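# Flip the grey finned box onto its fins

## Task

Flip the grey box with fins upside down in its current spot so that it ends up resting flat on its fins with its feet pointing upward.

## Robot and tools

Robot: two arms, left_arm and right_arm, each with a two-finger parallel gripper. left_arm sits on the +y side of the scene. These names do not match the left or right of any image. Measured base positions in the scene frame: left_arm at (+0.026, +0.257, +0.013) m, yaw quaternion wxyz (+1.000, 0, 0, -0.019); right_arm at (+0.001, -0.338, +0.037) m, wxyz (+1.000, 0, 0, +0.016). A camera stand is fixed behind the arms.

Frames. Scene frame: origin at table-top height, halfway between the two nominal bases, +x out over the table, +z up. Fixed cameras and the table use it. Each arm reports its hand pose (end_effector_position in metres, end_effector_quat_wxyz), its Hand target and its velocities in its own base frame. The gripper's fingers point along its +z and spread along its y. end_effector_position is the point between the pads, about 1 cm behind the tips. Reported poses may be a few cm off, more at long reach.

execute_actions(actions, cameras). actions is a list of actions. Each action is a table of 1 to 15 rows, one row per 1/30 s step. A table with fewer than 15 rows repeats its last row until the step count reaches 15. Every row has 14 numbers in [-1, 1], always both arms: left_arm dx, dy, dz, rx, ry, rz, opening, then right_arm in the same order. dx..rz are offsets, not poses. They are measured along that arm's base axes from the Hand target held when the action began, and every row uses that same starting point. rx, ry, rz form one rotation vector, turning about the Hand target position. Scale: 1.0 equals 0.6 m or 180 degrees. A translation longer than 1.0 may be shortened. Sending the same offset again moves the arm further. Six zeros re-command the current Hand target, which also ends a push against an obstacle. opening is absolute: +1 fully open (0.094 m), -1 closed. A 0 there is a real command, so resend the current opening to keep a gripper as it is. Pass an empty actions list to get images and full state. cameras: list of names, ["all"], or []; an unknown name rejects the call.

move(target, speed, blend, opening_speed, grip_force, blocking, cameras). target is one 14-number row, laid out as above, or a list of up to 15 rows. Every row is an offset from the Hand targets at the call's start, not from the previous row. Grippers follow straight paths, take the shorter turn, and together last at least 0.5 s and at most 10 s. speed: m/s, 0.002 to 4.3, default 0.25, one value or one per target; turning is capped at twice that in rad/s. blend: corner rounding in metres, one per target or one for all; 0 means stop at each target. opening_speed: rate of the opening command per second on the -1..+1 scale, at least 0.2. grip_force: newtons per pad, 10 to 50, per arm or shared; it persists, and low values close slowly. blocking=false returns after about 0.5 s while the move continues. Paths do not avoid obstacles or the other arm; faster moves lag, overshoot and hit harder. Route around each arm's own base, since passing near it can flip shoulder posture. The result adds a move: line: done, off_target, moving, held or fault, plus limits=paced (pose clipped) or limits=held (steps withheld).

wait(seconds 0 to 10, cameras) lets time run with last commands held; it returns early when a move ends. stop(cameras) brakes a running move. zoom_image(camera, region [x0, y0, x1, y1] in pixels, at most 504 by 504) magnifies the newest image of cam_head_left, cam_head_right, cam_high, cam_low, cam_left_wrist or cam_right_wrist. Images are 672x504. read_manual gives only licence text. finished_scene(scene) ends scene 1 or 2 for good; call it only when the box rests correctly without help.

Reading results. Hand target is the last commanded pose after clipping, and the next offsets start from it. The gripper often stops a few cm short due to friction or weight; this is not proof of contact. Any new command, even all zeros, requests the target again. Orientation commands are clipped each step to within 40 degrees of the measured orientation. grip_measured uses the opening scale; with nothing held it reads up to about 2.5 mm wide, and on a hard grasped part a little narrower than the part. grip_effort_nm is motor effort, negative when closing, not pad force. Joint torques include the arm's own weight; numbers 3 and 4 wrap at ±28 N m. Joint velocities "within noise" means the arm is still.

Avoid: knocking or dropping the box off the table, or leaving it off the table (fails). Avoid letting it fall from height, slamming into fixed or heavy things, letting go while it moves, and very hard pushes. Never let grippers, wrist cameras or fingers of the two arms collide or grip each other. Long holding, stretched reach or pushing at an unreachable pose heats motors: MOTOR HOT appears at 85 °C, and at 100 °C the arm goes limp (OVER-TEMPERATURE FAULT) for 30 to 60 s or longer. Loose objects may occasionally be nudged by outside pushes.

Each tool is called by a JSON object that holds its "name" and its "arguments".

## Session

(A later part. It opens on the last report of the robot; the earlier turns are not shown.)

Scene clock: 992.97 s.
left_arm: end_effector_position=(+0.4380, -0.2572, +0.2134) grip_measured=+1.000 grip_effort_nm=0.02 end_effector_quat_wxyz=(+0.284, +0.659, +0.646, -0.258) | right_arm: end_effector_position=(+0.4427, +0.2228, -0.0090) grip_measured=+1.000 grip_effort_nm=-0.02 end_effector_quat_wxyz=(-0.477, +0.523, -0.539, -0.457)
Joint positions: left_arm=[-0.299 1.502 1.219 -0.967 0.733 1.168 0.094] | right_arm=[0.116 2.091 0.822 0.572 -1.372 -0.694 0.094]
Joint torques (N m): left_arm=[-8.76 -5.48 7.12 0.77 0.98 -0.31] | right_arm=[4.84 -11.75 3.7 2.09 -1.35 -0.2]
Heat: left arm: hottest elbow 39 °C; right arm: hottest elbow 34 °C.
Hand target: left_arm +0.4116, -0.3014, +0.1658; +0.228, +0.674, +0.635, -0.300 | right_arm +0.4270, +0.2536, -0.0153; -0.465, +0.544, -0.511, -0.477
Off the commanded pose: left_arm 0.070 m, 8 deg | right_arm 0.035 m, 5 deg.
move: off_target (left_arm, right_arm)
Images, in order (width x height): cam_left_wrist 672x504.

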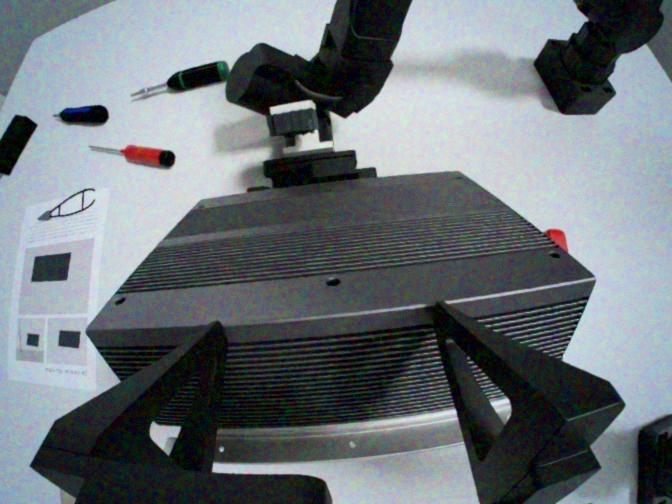

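{"name": "move", "arguments": {"target": [-0.003,-0.0183,0.0133,0.015,0,0,1,0,0.0,0.005,0.01,0,0.0,1], "speed": 0.02, "cameras": ["cam_left_wrist","cam_right_wrist"]}}

Scene clock: 1000.73 s.
left_arm: end_effector_position=(+0.4304, -0.2844, +0.2238) grip_measured=+1.000 grip_effort_nm=0.03 end_effector_quat_wxyz=(+0.274, +0.677, +0.637, -0.247) | right_arm: end_effector_position=(+0.4421, +0.2227, -0.0069) grip_measured=+1.000 grip_effort_nm=-0.02 end_effector_quat_wxyz=(+0.485, -0.517, +0.530, +0.466)
Joint positions: left_arm=[-0.368 1.501 1.256 -0.982 0.686 1.139 0.094] | right_arm=[0.114 2.117 0.814 0.722 -1.397 -0.582 0.094]
Joint torques (N m): left_arm=[-5.95 -5.25 7.49 0.28 0.83 -0.41] | right_arm=[4.54 -12.34 3.45 2.33 -1.11 -0.09]
Heat: left arm: hottest elbow 39 °C; right arm: hottest elbow 34 °C.
Hand target: left_arm +0.4100, -0.3124, +0.1737; +0.212, +0.679, +0.642, -0.285 | right_arm +0.4268, +0.2537, -0.0124; +0.473, -0.537, +0.503, +0.485
Off the commanded pose: left_arm 0.061 m, 8 deg | right_arm 0.035 m, 5 deg.
move: off_target (left_arm, right_arm)
Images, in order (width x height): cam_left_wrist 672x504, cam_right_wrist 672x504.

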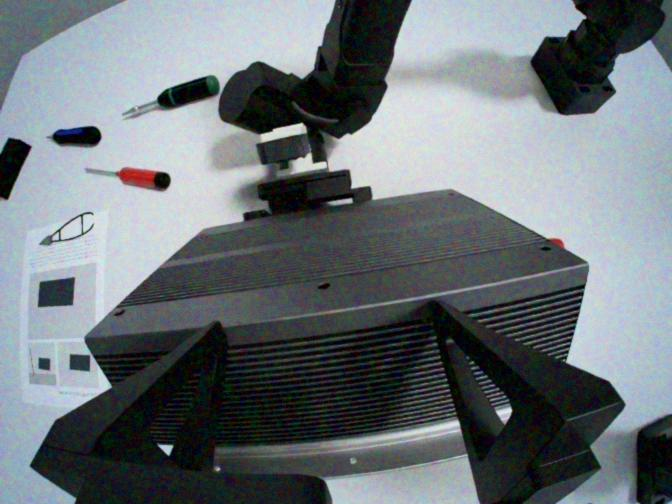

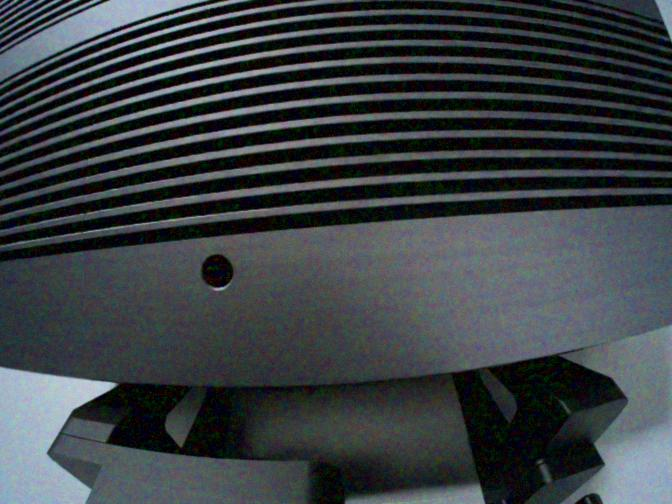

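{"name": "move", "arguments": {"target": [[-0.003,-0.0167,0.018,0.01,0,0,1,0,0.0,0.0,0.0,0,0.0,1],[-0.006,-0.03,0.035,0.025,0,0,1,0,0.0,0.003,0.01,0,0.0,1]], "speed": 0.02, "cameras": ["cam_left_wrist","cam_right_wrist"]}}

Scene clock: 1027.27 s.
left_arm: end_effector_position=(+0.4171, -0.3083, +0.2338) grip_measured=+1.000 grip_effort_nm=0.03 end_effector_quat_wxyz=(+0.235, +0.684, +0.649, -0.236) | right_arm: end_effector_position=(+0.4418, +0.2230, -0.0050) grip_measured=+1.000 grip_effort_nm=-0.02 end_effector_quat_wxyz=(+0.492, -0.510, +0.521, +0.475)
Joint positions: left_arm=[-0.442 1.511 1.319 -1.064 0.612 1.081 0.094] | right_arm=[0.114 2.155 0.808 0.923 -1.416 -0.426 0.094]
Joint torques (N m): left_arm=[-4.78 -6.01 9.1 0.36 0.58 -0.37] | right_arm=[4.31 -12.28 3.11 2.5 -0.74 -0.09]
Heat: left arm: hottest elbow 40 °C; right arm: hottest elbow 34 °C.
Hand target: left_arm +0.4063, -0.3304, +0.1947; +0.185, +0.687, +0.653, -0.260 | right_arm +0.4269, +0.2536, -0.0106; +0.482, -0.529, +0.495, +0.493
Off the commanded pose: left_arm 0.046 m, 6 deg | right_arm 0.035 m, 4 deg.
move: off_target (left_arm, right_arm)
Images, in order (width x height): cam_left_wrist 672x504, cam_right_wrist 672x504.

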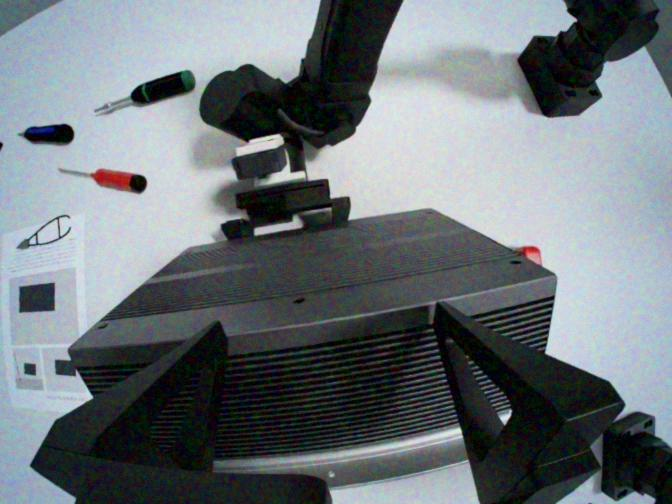

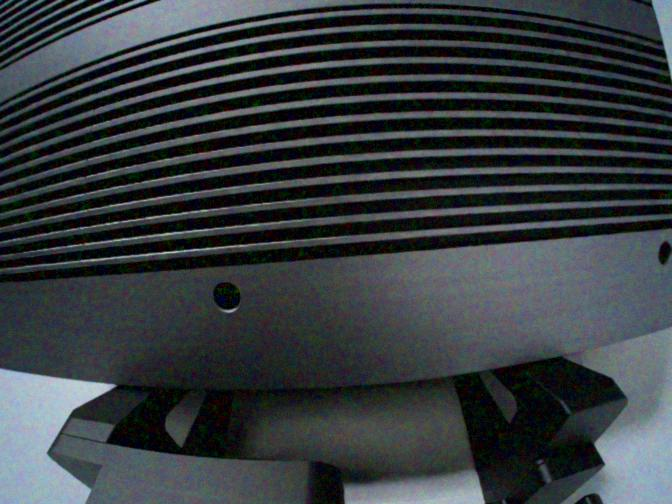

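{"name": "execute_actions", "arguments": {"actions": [], "cameras": ["cam_low","cam_high","cam_head_left"]}}

{"name": "zoom_image", "arguments": {"camera": "cam_low", "region": [230, 220, 430, 320]}}

{"name": "zoom_image", "arguments": {"camera": "cam_high", "region": [220, 150, 440, 330]}}

Scene clock: 1046.30 s.
left_arm: end_effector_position=(+0.4171, -0.3083, +0.2338) grip_measured=+1.000 grip_effort_nm=0.03 end_effector_quat_wxyz=(+0.235, +0.684, +0.649, -0.236) | right_arm: end_effector_position=(+0.4418, +0.2230, -0.0050) grip_measured=+1.000 grip_effort_nm=-0.02 end_effector_quat_wxyz=(+0.492, -0.510, +0.521, +0.475)
Joint positions: left_arm=[-0.442 1.511 1.319 -1.064 0.612 1.081 0.094] | right_arm=[0.114 2.155 0.808 0.923 -1.416 -0.426 0.094]
Joint velocities: within noise
Joint torques (N m): left_arm=[-4.78 -6.01 9.07 0.31 0.58 -0.36] | right_arm=[4.84 -12.04 3.18 2.36 -0.84 -0.09]
Heat: left arm: hottest elbow 41 °C; right arm: hottest elbow 34 °C.
Hand target: left_arm +0.4063, -0.3304, +0.1947; +0.185, +0.687, +0.653, -0.260 | right_arm +0.4269, +0.2536, -0.0106; +0.482, -0.529, +0.495, +0.493
Tool commands: left_gripper/opening=+1.0 right_gripper/opening=+1.0
Off the commanded pose: left_arm 0.046 m, 6 deg | right_arm 0.035 m, 4 deg.
Images, in order (width x height): cam_head_left 672x504, cam_high 672x504, cam_low 672x504.

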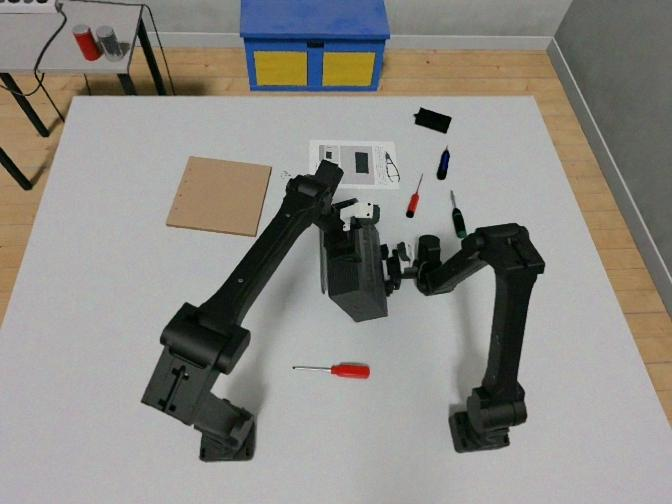

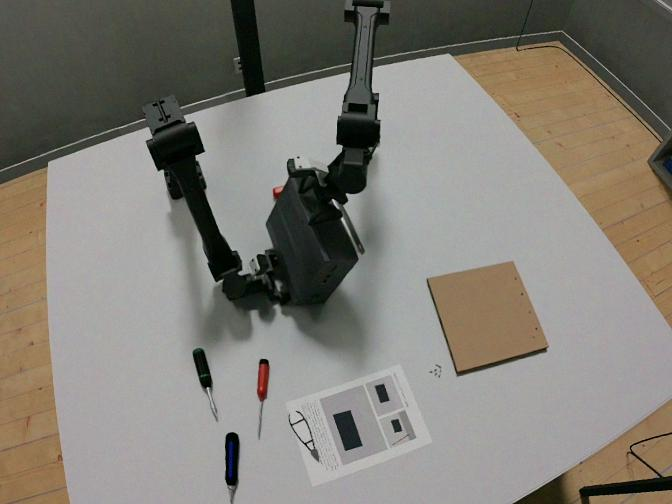

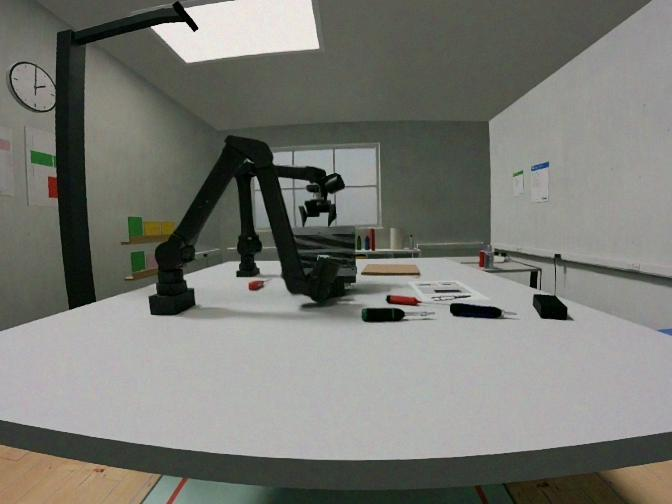

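Scaled by 2.520.

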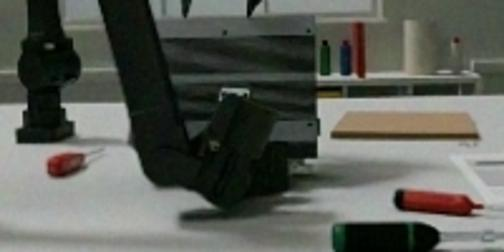

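Scaled by 2.291.

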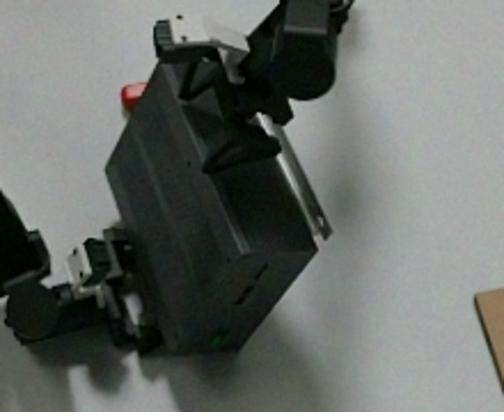

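{"name": "execute_actions", "arguments": {"actions": [], "cameras": ["cam_left_wrist","cam_right_wrist"]}}

{"name": "zoom_image", "arguments": {"camera": "cam_left_wrist", "region": [200, 260, 470, 500]}}

Scene clock: 1097.30 s.
left_arm: end_effector_position=(+0.4171, -0.3083, +0.2338) grip_measured=+1.000 grip_effort_nm=0.03 end_effector_quat_wxyz=(+0.235, +0.684, +0.649, -0.236) | right_arm: end_effector_position=(+0.4418, +0.2230, -0.0050) grip_measured=+1.000 grip_effort_nm=-0.02 end_effector_quat_wxyz=(+0.492, -0.510, +0.521, +0.475)
Joint positions: left_arm=[-0.442 1.511 1.319 -1.064 0.612 1.081 0.094] | right_arm=[0.114 2.155 0.808 0.923 -1.416 -0.426 0.094]
Joint velocities: within noise
Joint torques (N m): left_arm=[-4.72 -5.95 9.07 0.35 0.58 -0.36] | right_arm=[4.78 -12.4 3.22 2.62 -0.82 -0.12]
Heat: left arm: hottest elbow 43 °C; right arm: hottest elbow 33 °C.
Hand target: left_arm +0.4063, -0.3304, +0.1947; +0.185, +0.687, +0.653, -0.260 | right_arm +0.4269, +0.2536, -0.0106; +0.482, -0.529, +0.495, +0.493
Tool commands: left_gripper/opening=+1.0 right_gripper/opening=+1.0
Off the commanded pose: left_arm 0.046 m, 6 deg | right_arm 0.035 m, 4 deg.
Images, in order (width x height): cam_left_wrist 672x504, cam_right_wrist 672x504.

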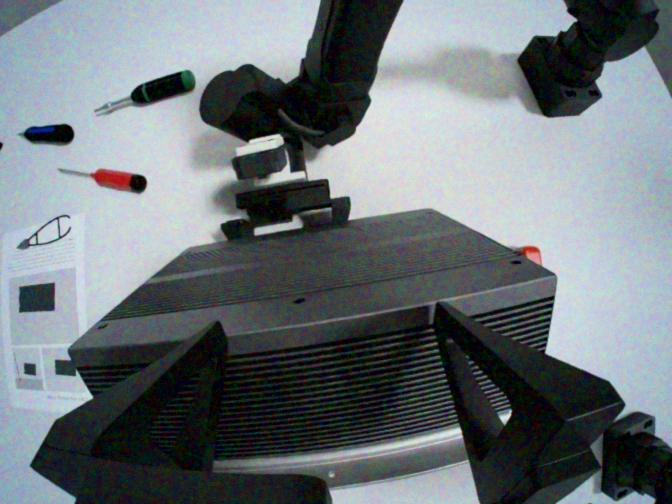

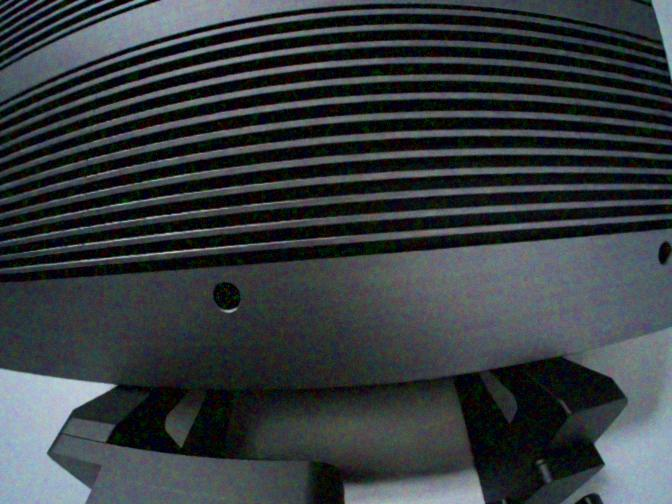

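Scaled by 1.867 from the camera's 672x504 image, which has a finer 960x720 frame.

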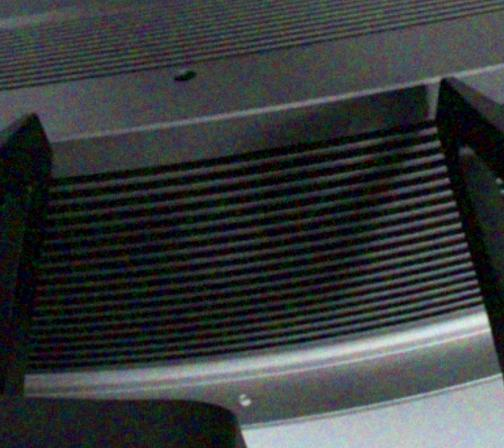

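{"name": "move", "arguments": {"target": [0.004,0.0457,0.0117,0.0,0,0,1,0,0,0,0,0,0.0,1], "speed": 0.015, "cameras": ["cam_left_wrist","cam_right_wrist"]}}

{"name": "zoom_image", "arguments": {"camera": "cam_left_wrist", "region": [200, 260, 470, 500]}}

Scene clock: 1188.03 s.
left_arm: end_effector_position=(+0.4103, -0.3012, +0.2330) grip_measured=+1.000 grip_effort_nm=0.03 end_effector_quat_wxyz=(+0.223, +0.691, +0.643, -0.245) | right_arm: end_effector_position=(+0.4416, +0.2230, -0.0050) grip_measured=+1.000 grip_effort_nm=-0.02 end_effector_quat_wxyz=(+0.492, -0.510, +0.521, +0.476)
Joint positions: left_arm=[-0.43 1.511 1.32 -1.114 0.629 1.126 0.094] | right_arm=[0.114 2.155 0.808 0.923 -1.417 -0.426 0.094]
Joint torques (N m): left_arm=[-1.2 -7.36 8.59 0.17 0.44 -0.16] | right_arm=[4.84 -12.57 2.96 1.96 -0.94 -0.19]
Heat: left arm: hottest elbow 44 °C; right arm: hottest elbow 33 °C.
Hand target: left_arm +0.4087, -0.3029, +0.2017; +0.185, +0.687, +0.653, -0.260 | right_arm +0.4258, +0.2516, -0.0102; +0.479, -0.532, +0.496, +0.492 (not the last commanded pose)
Off the commanded pose: left_arm 0.031 m, 5 deg | right_arm 0.034 m, 4 deg.
move: off_target (left_arm, right_arm)
Images, in order (width x height): cam_left_wrist 672x504, cam_right_wrist 672x504.

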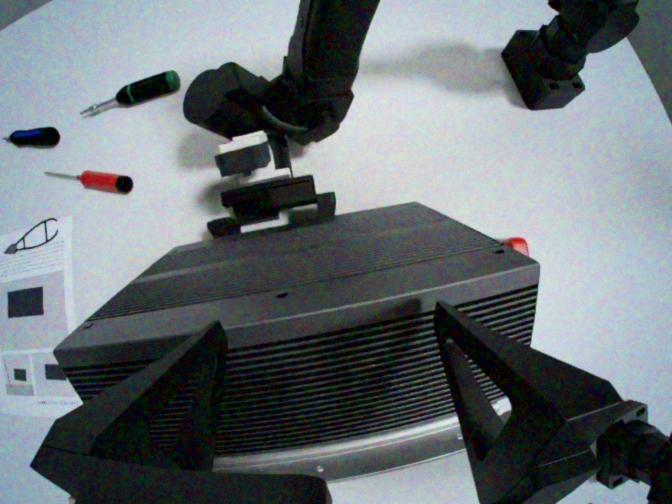

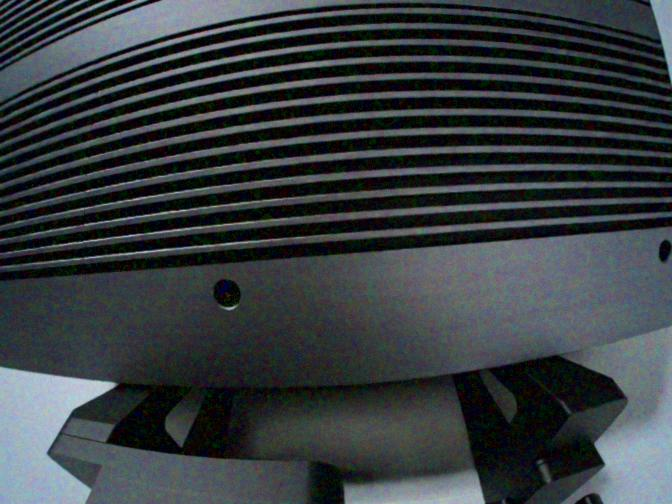

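Scaled by 1.867 from the camera's 672x504 image, which has a finer 960x720 frame.

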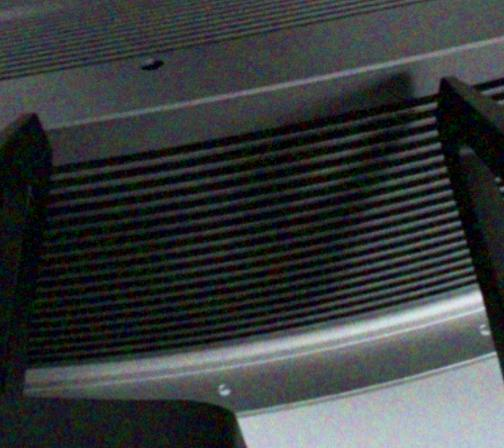

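{"name": "move", "arguments": {"target": [0.002,0.03,0.01,0.0,0,0,1,0,-0.01,0,0,0,0.0,1], "speed": 0.015, "cameras": ["cam_left_wrist","cam_right_wrist"]}}

{"name": "zoom_image", "arguments": {"camera": "cam_left_wrist", "region": [200, 260, 470, 500]}}

Scene clock: 1257.80 s.
left_arm: end_effector_position=(+0.4096, -0.2847, +0.2314) grip_measured=+1.000 grip_effort_nm=0.03 end_effector_quat_wxyz=(+0.212, +0.689, +0.646, -0.251) | right_arm: end_effector_position=(+0.4378, +0.2266, -0.0048) grip_measured=+1.000 grip_effort_nm=-0.02 end_effector_quat_wxyz=(+0.489, -0.514, +0.515, +0.481)
Joint positions: left_arm=[-0.397 1.511 1.32 -1.165 0.639 1.166 0.094] | right_arm=[0.122 2.156 0.808 0.923 -1.428 -0.428 0.094]
Joint torques (N m): left_arm=[-0.91 -8.23 8.55 0.49 0.33 -0.14] | right_arm=[3.02 -12.63 2.66 1.5 -0.86 -0.37]
Heat: left arm: hottest elbow 41 °C; right arm: hottest elbow 33 °C.
Hand target: left_arm +0.4099, -0.2849, +0.2077; +0.185, +0.687, +0.653, -0.260 | right_arm +0.4258, +0.2456, -0.0104; +0.479, -0.531, +0.496, +0.492
Off the commanded pose: left_arm 0.024 m, 3 deg | right_arm 0.023 m, 3 deg.
move: off_target (left_arm, right_arm)
Images, in order (width x height): cam_left_wrist 672x504, cam_right_wrist 672x504.

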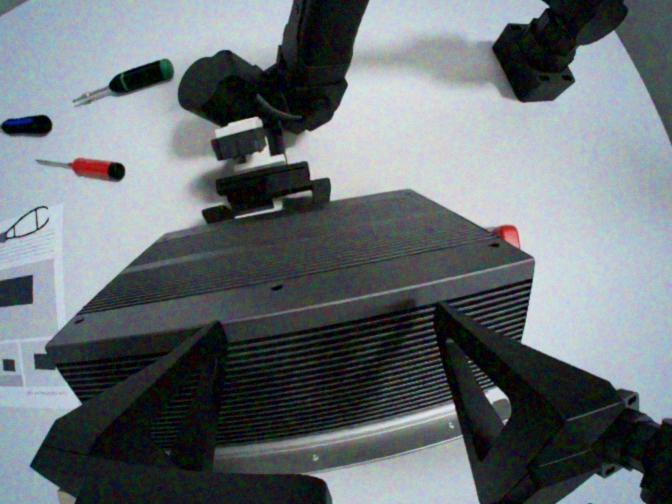

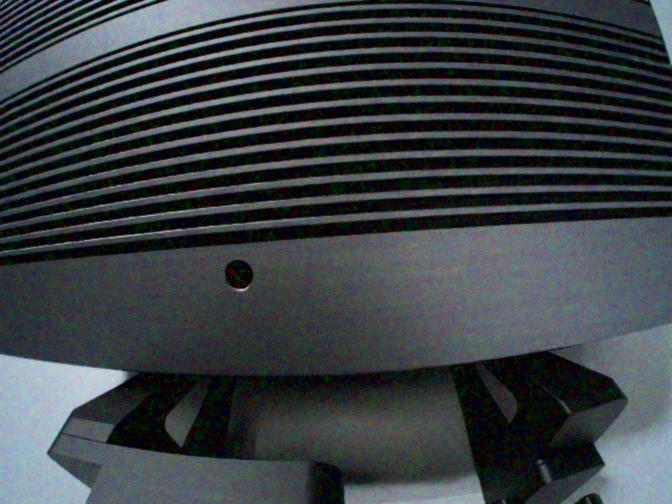

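Scaled by 1.867 from the camera's 672x504 image, which has a finer 960x720 frame.

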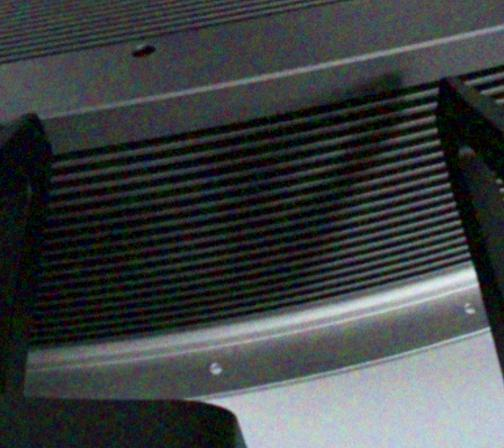

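{"name": "move", "arguments": {"target": [0.0,-0.0133,0.0,0.0,0,0.028,1,0,0,0,0,0,0.0,1], "speed": 0.015, "cameras": ["cam_left_wrist","cam_right_wrist"]}}

{"name": "zoom_image", "arguments": {"camera": "cam_left_wrist", "region": [200, 260, 470, 500]}}

Scene clock: 1289.30 s.
left_arm: end_effector_position=(+0.4170, -0.2852, +0.2301) grip_measured=+1.000 grip_effort_nm=0.03 end_effector_quat_wxyz=(+0.219, +0.659, +0.677, -0.244) | right_arm: end_effector_position=(+0.4378, +0.2266, -0.0048) grip_measured=+1.000 grip_effort_nm=-0.02 end_effector_quat_wxyz=(+0.489, -0.514, +0.515, +0.481)
Joint positions: left_arm=[-0.398 1.501 1.303 -1.104 0.619 1.06 0.094] | right_arm=[0.122 2.156 0.808 0.923 -1.428 -0.428 0.094]
Joint torques (N m): left_arm=[-2.67 -9.52 7.32 1.57 0.24 -0.39] | right_arm=[2.84 -12.51 2.7 1.63 -0.84 -0.32]
Heat: left arm: hottest elbow 41 °C; right arm: hottest elbow 32 °C.
Hand target: left_arm +0.4099, -0.2929, +0.2077; +0.196, +0.658, +0.682, -0.251 | right_arm +0.4258, +0.2455, -0.0104; +0.479, -0.531, +0.496, +0.492
Off the commanded pose: left_arm 0.025 m, 3 deg | right_arm 0.023 m, 3 deg.
move: off_target (left_arm, right_arm)
Images, in order (width x height): cam_left_wrist 672x504, cam_right_wrist 672x504.

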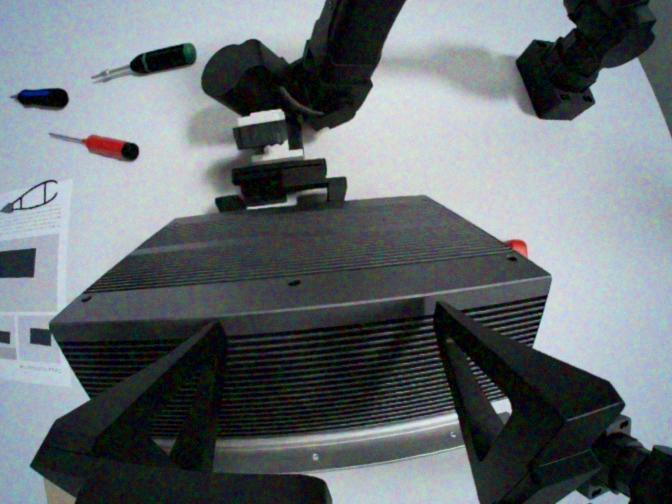

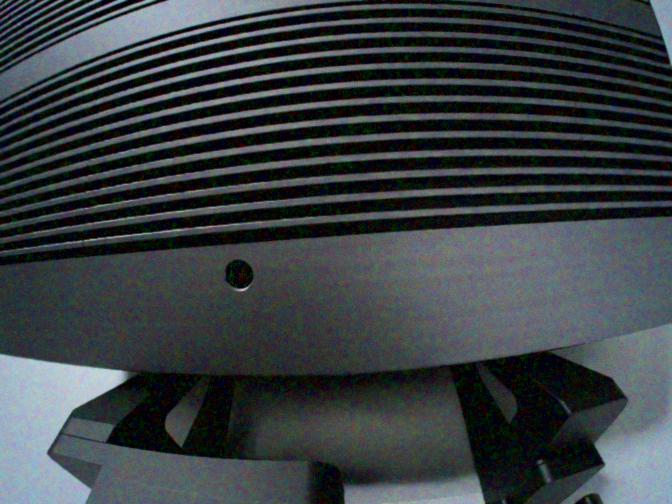

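Scaled by 1.867 from the camera's 672x504 image, which has a finer 960x720 frame.

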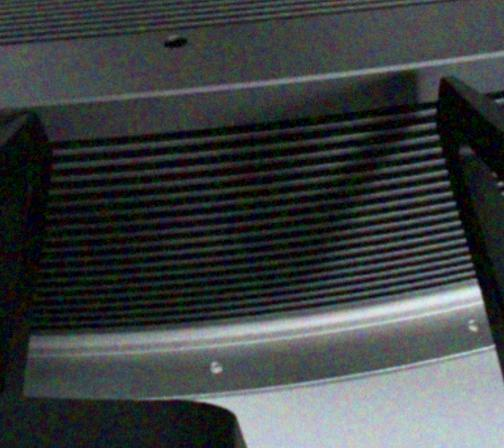

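{"name": "execute_actions", "arguments": {"actions": []}}

Scene clock: 1334.27 s.
left_arm: end_effector_position=(+0.4170, -0.2852, +0.2301) grip_measured=+1.000 grip_effort_nm=0.03 end_effector_quat_wxyz=(+0.219, +0.659, +0.677, -0.244) | right_arm: end_effector_position=(+0.4378, +0.2266, -0.0048) grip_measured=+1.000 grip_effort_nm=-0.02 end_effector_quat_wxyz=(+0.489, -0.514, +0.515, +0.481)
Joint positions: left_arm=[-0.398 1.501 1.303 -1.104 0.619 1.06 0.094] | right_arm=[0.122 2.156 0.808 0.923 -1.428 -0.428 0.094]
Joint velocities: within noise
Joint torques (N m): left_arm=[-2.61 -9.47 7.31 1.47 0.24 -0.37] | right_arm=[2.49 -12.75 2.76 1.42 -0.85 -0.3]
Heat: left arm: hottest elbow 40 °C; right arm: hottest elbow 32 °C.
Hand target: left_arm +0.4099, -0.2929, +0.2077; +0.196, +0.658, +0.682, -0.251 | right_arm +0.4258, +0.2455, -0.0104; +0.479, -0.531, +0.496, +0.492
Tool commands: left_gripper/opening=+1.0 right_gripper/opening=+1.0
Off the commanded pose: left_arm 0.025 m, 3 deg | right_arm 0.023 m, 3 deg.

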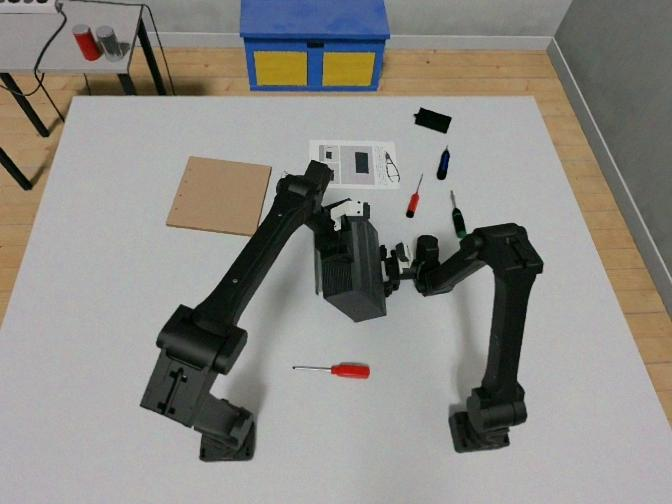

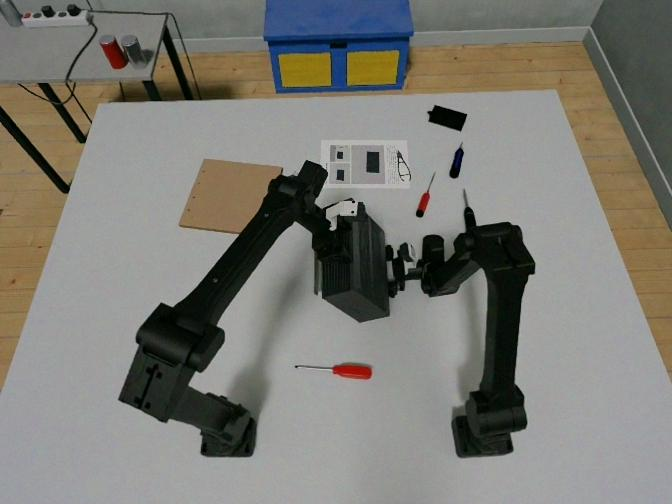

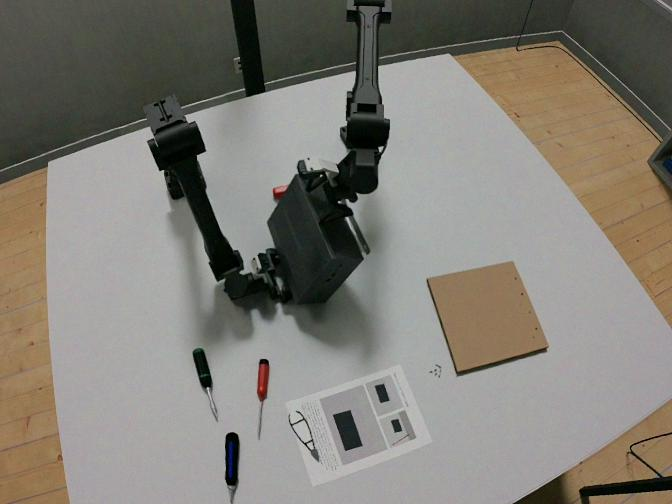

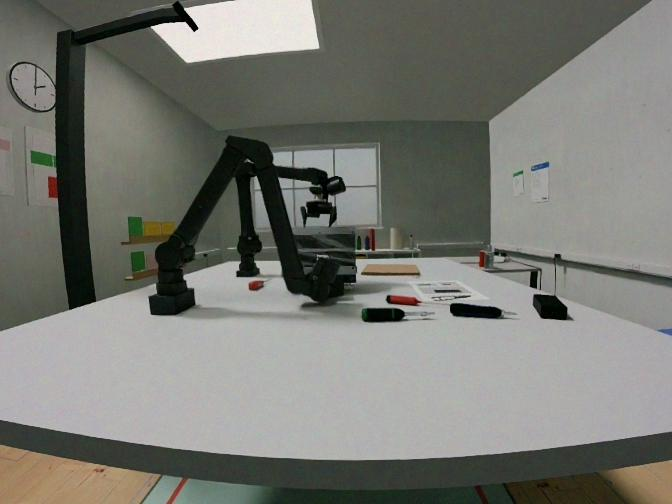

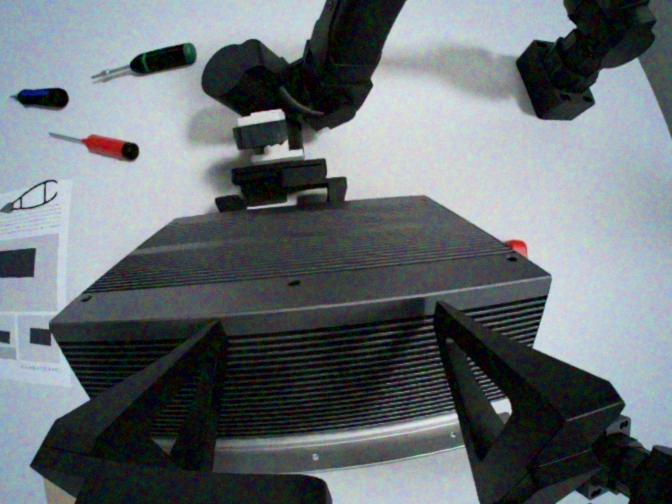

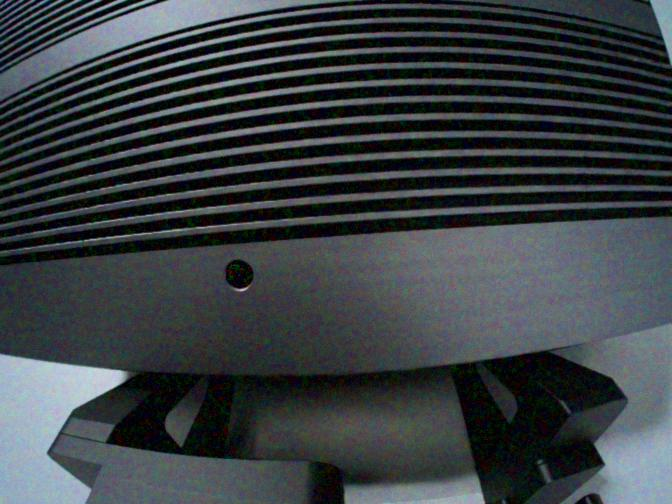

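{"name": "move", "arguments": {"target": [0,0,0,0,0,0,1, -0.003,-0.045,0,0,0,0,1], "speed": 0.02, "cameras": ["cam_left_wrist","cam_right_wrist"]}}

Scene clock: 1349.13 s.
left_arm: end_effector_position=(+0.4173, -0.2853, +0.2303) grip_measured=+1.000 grip_effort_nm=0.03 end_effector_quat_wxyz=(+0.219, +0.658, +0.678, -0.242) | right_arm: end_effector_position=(+0.4298, +0.2222, -0.0039) grip_measured=+1.000 grip_effort_nm=-0.02 end_effector_quat_wxyz=(+0.482, -0.521, +0.499, +0.497)
Joint positions: left_arm=[-0.399 1.5 1.303 -1.102 0.615 1.055 0.094] | right_arm=[0.112 2.149 0.811 0.838 -1.486 -0.505 0.094]
Joint torques (N m): left_arm=[-2.55 -9.47 7.32 1.46 0.4 -0.33] | right_arm=[-1.26 -13.33 1.77 1.18 -0.63 -0.48]
Heat: left arm: hottest elbow 40 °C; right arm: hottest elbow 32 °C.
Hand target: left_arm +0.4099, -0.2929, +0.2078; +0.197, +0.658, +0.682, -0.251 | right_arm +0.4241, +0.2187, -0.0102; +0.479, -0.532, +0.496, +0.491
Off the commanded pose: left_arm 0.025 m, 3 deg | right_arm 0.009 m, 1 deg.
move: off_target (left_arm)
Images, in order (width x height): cam_left_wrist 672x504, cam_right_wrist 672x504.

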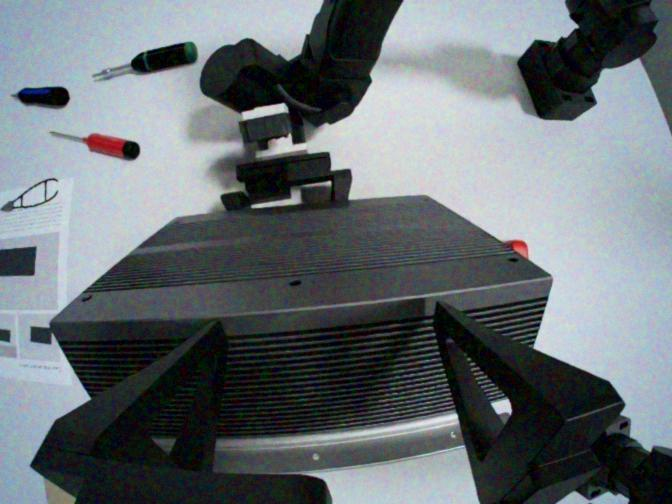

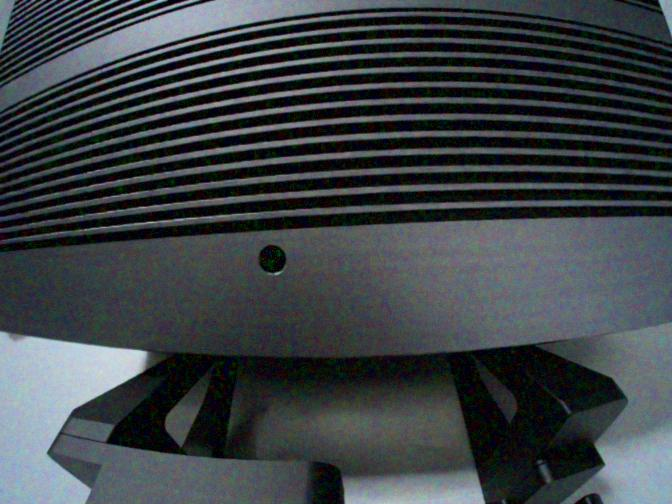

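{"name": "move", "arguments": {"target": [0,0,0,0,0,0,1, -0.006,-0.1,0,0,0,0,1], "speed": 0.04, "cameras": ["cam_left_wrist","cam_right_wrist"]}}

{"name": "move", "arguments": {"target": [0,0,0,0,0,0,1, -0.012,-0.15,0.0,0,0,0,1], "speed": 0.06, "cameras": ["cam_left_wrist","cam_right_wrist","cam_high"]}}

Scene clock: 1355.07 s.
left_arm: end_effector_position=(+0.4173, -0.2867, +0.2305) grip_measured=+1.000 grip_effort_nm=0.03 end_effector_quat_wxyz=(+0.220, +0.659, +0.677, -0.242) | right_arm: end_effector_position=(+0.4223, +0.1673, +0.0000) grip_measured=+1.000 grip_effort_nm=-0.02 end_effector_quat_wxyz=(+0.508, -0.503, +0.494, +0.494)
Joint positions: left_arm=[-0.402 1.5 1.303 -1.099 0.615 1.055 0.094] | right_arm=[-0.015 2.149 0.765 0.879 -1.582 -0.529 0.094]
Joint torques (N m): left_arm=[-2.2 -9.47 7.35 1.29 0.4 -0.34] | right_arm=[-1.96 -11.11 1.73 2.07 -0.37 -0.23]
Heat: left arm: hottest elbow 40 °C; right arm: hottest elbow 32 °C.
Hand target: left_arm +0.4099, -0.2929, +0.2078; +0.197, +0.658, +0.682, -0.251 | right_arm +0.4204, +0.1586, -0.0102; +0.479, -0.532, +0.496, +0.492
Off the commanded pose: left_arm 0.025 m, 3 deg | right_arm 0.013 m, 5 deg.
joint read past its limit (right arm) — joint 5 (wrist yaw), lower limit.
joint sent to its limit (right arm) — joint 5 (wrist yaw), lower limit. The joint targets are off in orientation, not in position.
move: off_target (left_arm, right_arm)
Images, in order (width x height): cam_left_wrist 672x504, cam_right_wrist 672x504.

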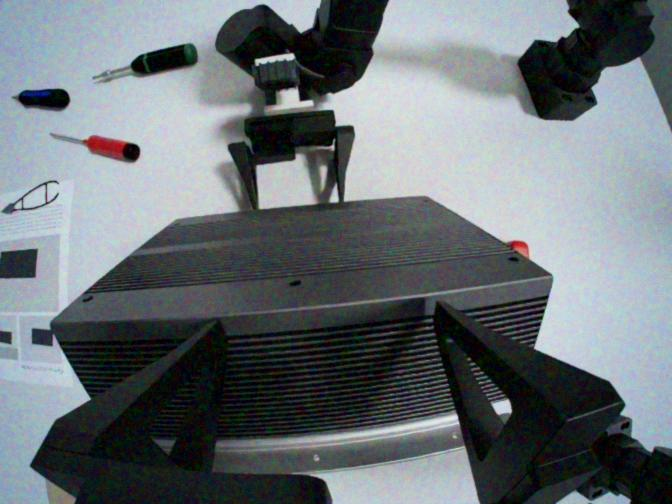

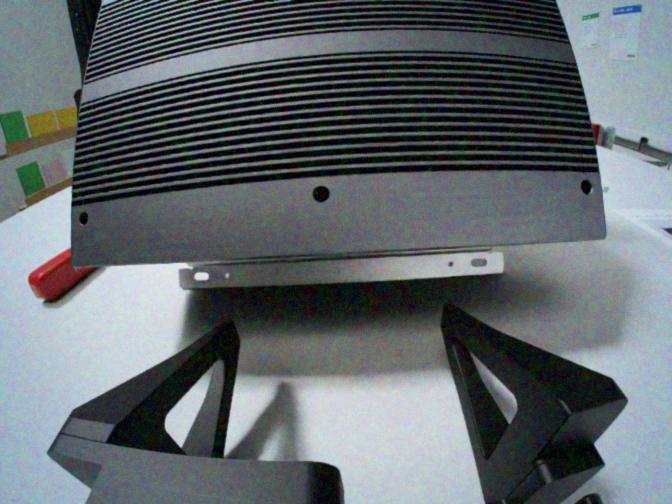

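Scene clock: 1357.37 s.
left_arm: end_effector_position=(+0.4173, -0.2867, +0.2305) grip_measured=+1.000 grip_effort_nm=0.03 end_effector_quat_wxyz=(+0.220, +0.659, +0.677, -0.242) | right_arm: end_effector_position=(+0.4167, +0.0761, -0.0002) grip_measured=+1.000 grip_effort_nm=-0.02 end_effector_quat_wxyz=(+0.560, -0.444, +0.549, +0.434)
Joint positions: left_arm=[-0.402 1.5 1.303 -1.099 0.615 1.055 0.094] | right_arm=[-0.242 2.146 0.671 1.031 -1.582 -0.465 0.094]
Joint torques (N m): left_arm=[-2.37 -9.41 7.34 1.32 0.4 -0.34] | right_arm=[-2.14 -10.4 1.16 1.98 -0.31 -0.28]
Heat: left arm: hottest elbow 40 °C; right arm: hottest elbow 32 °C.
Hand target: left_arm +0.4099, -0.2929, +0.2078; +0.197, +0.658, +0.682, -0.251 | right_arm +0.4132, +0.0686, -0.0103; +0.479, -0.532, +0.496, +0.491
Off the commanded pose: left_arm 0.025 m, 3 deg | right_arm 0.013 m, 16 deg.
joint read past its limit (right arm) — joint 5 (wrist yaw), lower limit.
joint sent to its limit (right arm) — joint 5 (wrist yaw), lower limit. The joint targets are off in orientation, not in position.
move: off_target (left_arm, right_arm)
Images, in order (width x height): cam_high 672x504, cam_left_wrist 672x504, cam_right_wrist 672x504.

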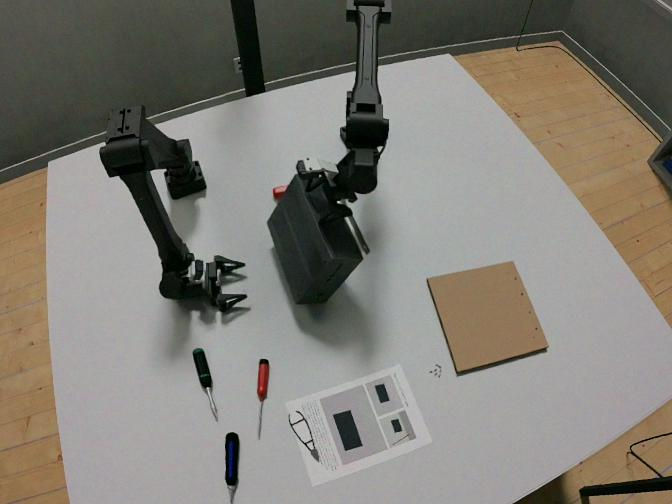

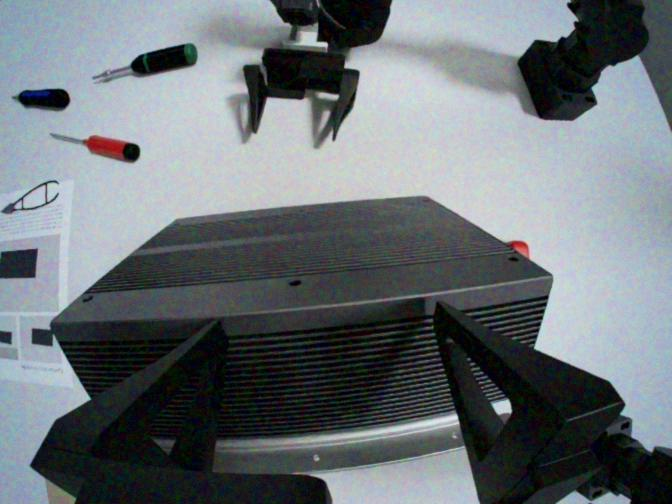

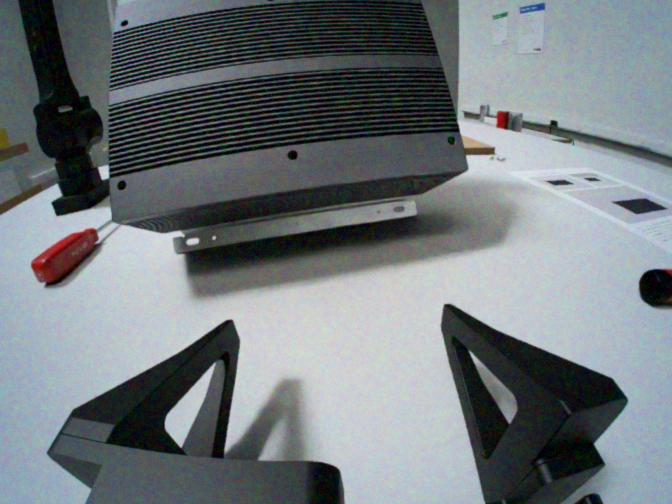

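{"name": "move", "arguments": {"target": [[0,0,0,0,0,0,1, 0.01,0.05,0.2,0,0,0,1],[0,0,0,0,0,0,1, 0.02,0.1357,0.2838,0,0,0,1]], "speed": 0.08, "blend": [0.03,0], "cameras": ["cam_left_wrist","cam_right_wrist","cam_high"]}}

Scene clock: 1445.60 s.
left_arm: end_effector_position=(+0.4173, -0.2867, +0.2305) grip_measured=+1.000 grip_effort_nm=0.03 end_effector_quat_wxyz=(+0.220, +0.659, +0.677, -0.242) | right_arm: end_effector_position=(+0.4168, +0.1459, +0.1498) grip_measured=+1.000 grip_effort_nm=-0.02 end_effector_quat_wxyz=(+0.514, -0.485, +0.514, +0.486)
Joint positions: left_arm=[-0.402 1.5 1.303 -1.099 0.615 1.055 0.094] | right_arm=[-0.067 1.733 0.666 0.942 -1.582 -0.123 0.094]
Joint torques (N m): left_arm=[-2.26 -9.64 7.35 1.32 0.39 -0.33] | right_arm=[0.44 -11.4 6.76 1.61 -0.13 0.07]
Heat: left arm: hottest elbow 40 °C; right arm: hottest shoulder 31 °C.
Hand target: left_arm +0.4099, -0.2929, +0.2078; +0.197, +0.658, +0.682, -0.251 | right_arm +0.4253, +0.1501, +0.1600; +0.479, -0.532, +0.496, +0.492
Off the commanded pose: left_arm 0.025 m, 3 deg | right_arm 0.014 m, 7 deg.
joint read past its limit (right arm) — joint 5 (wrist yaw), lower limit.
joint sent to its limit (right arm) — joint 5 (wrist yaw), lower limit. The joint targets are off in orientation, not in position.
move: off_target (left_arm, right_arm)
Images, in order (width x height): cam_high 672x504, cam_left_wrist 672x504, cam_right_wrist 672x504.

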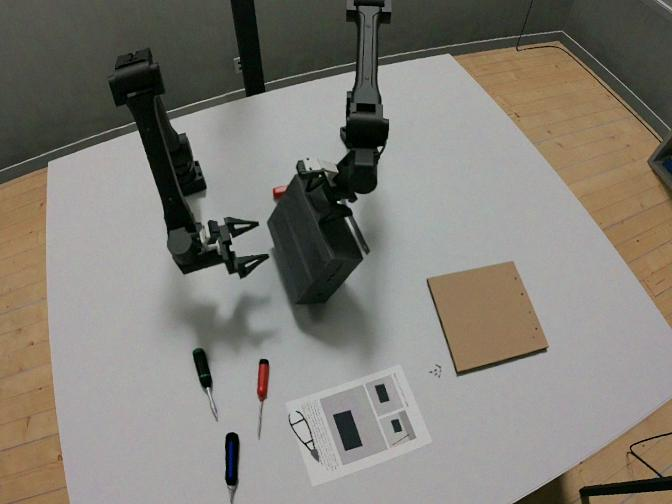

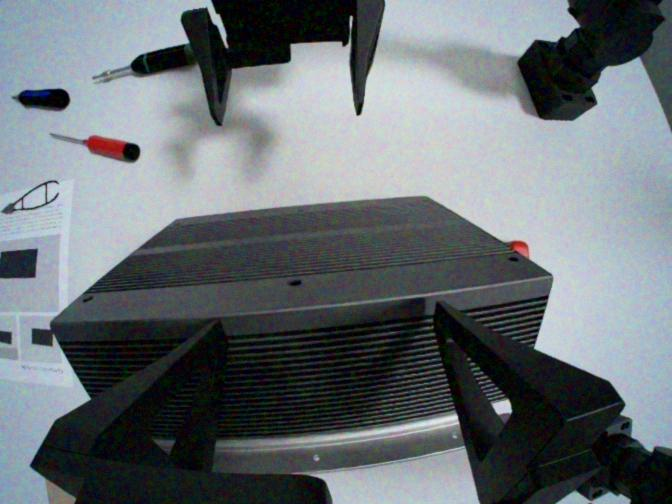

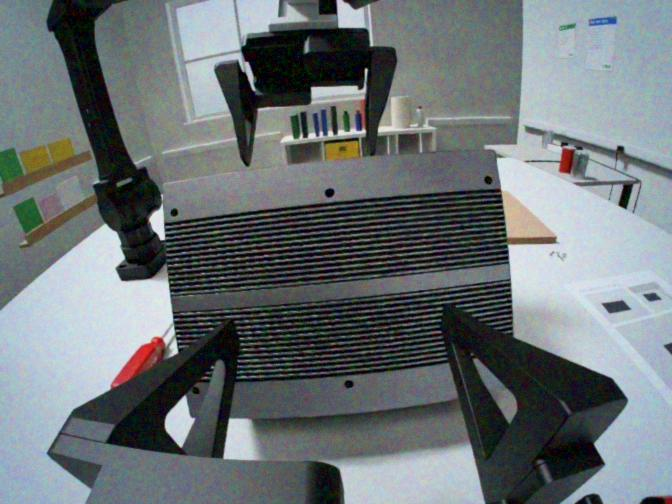

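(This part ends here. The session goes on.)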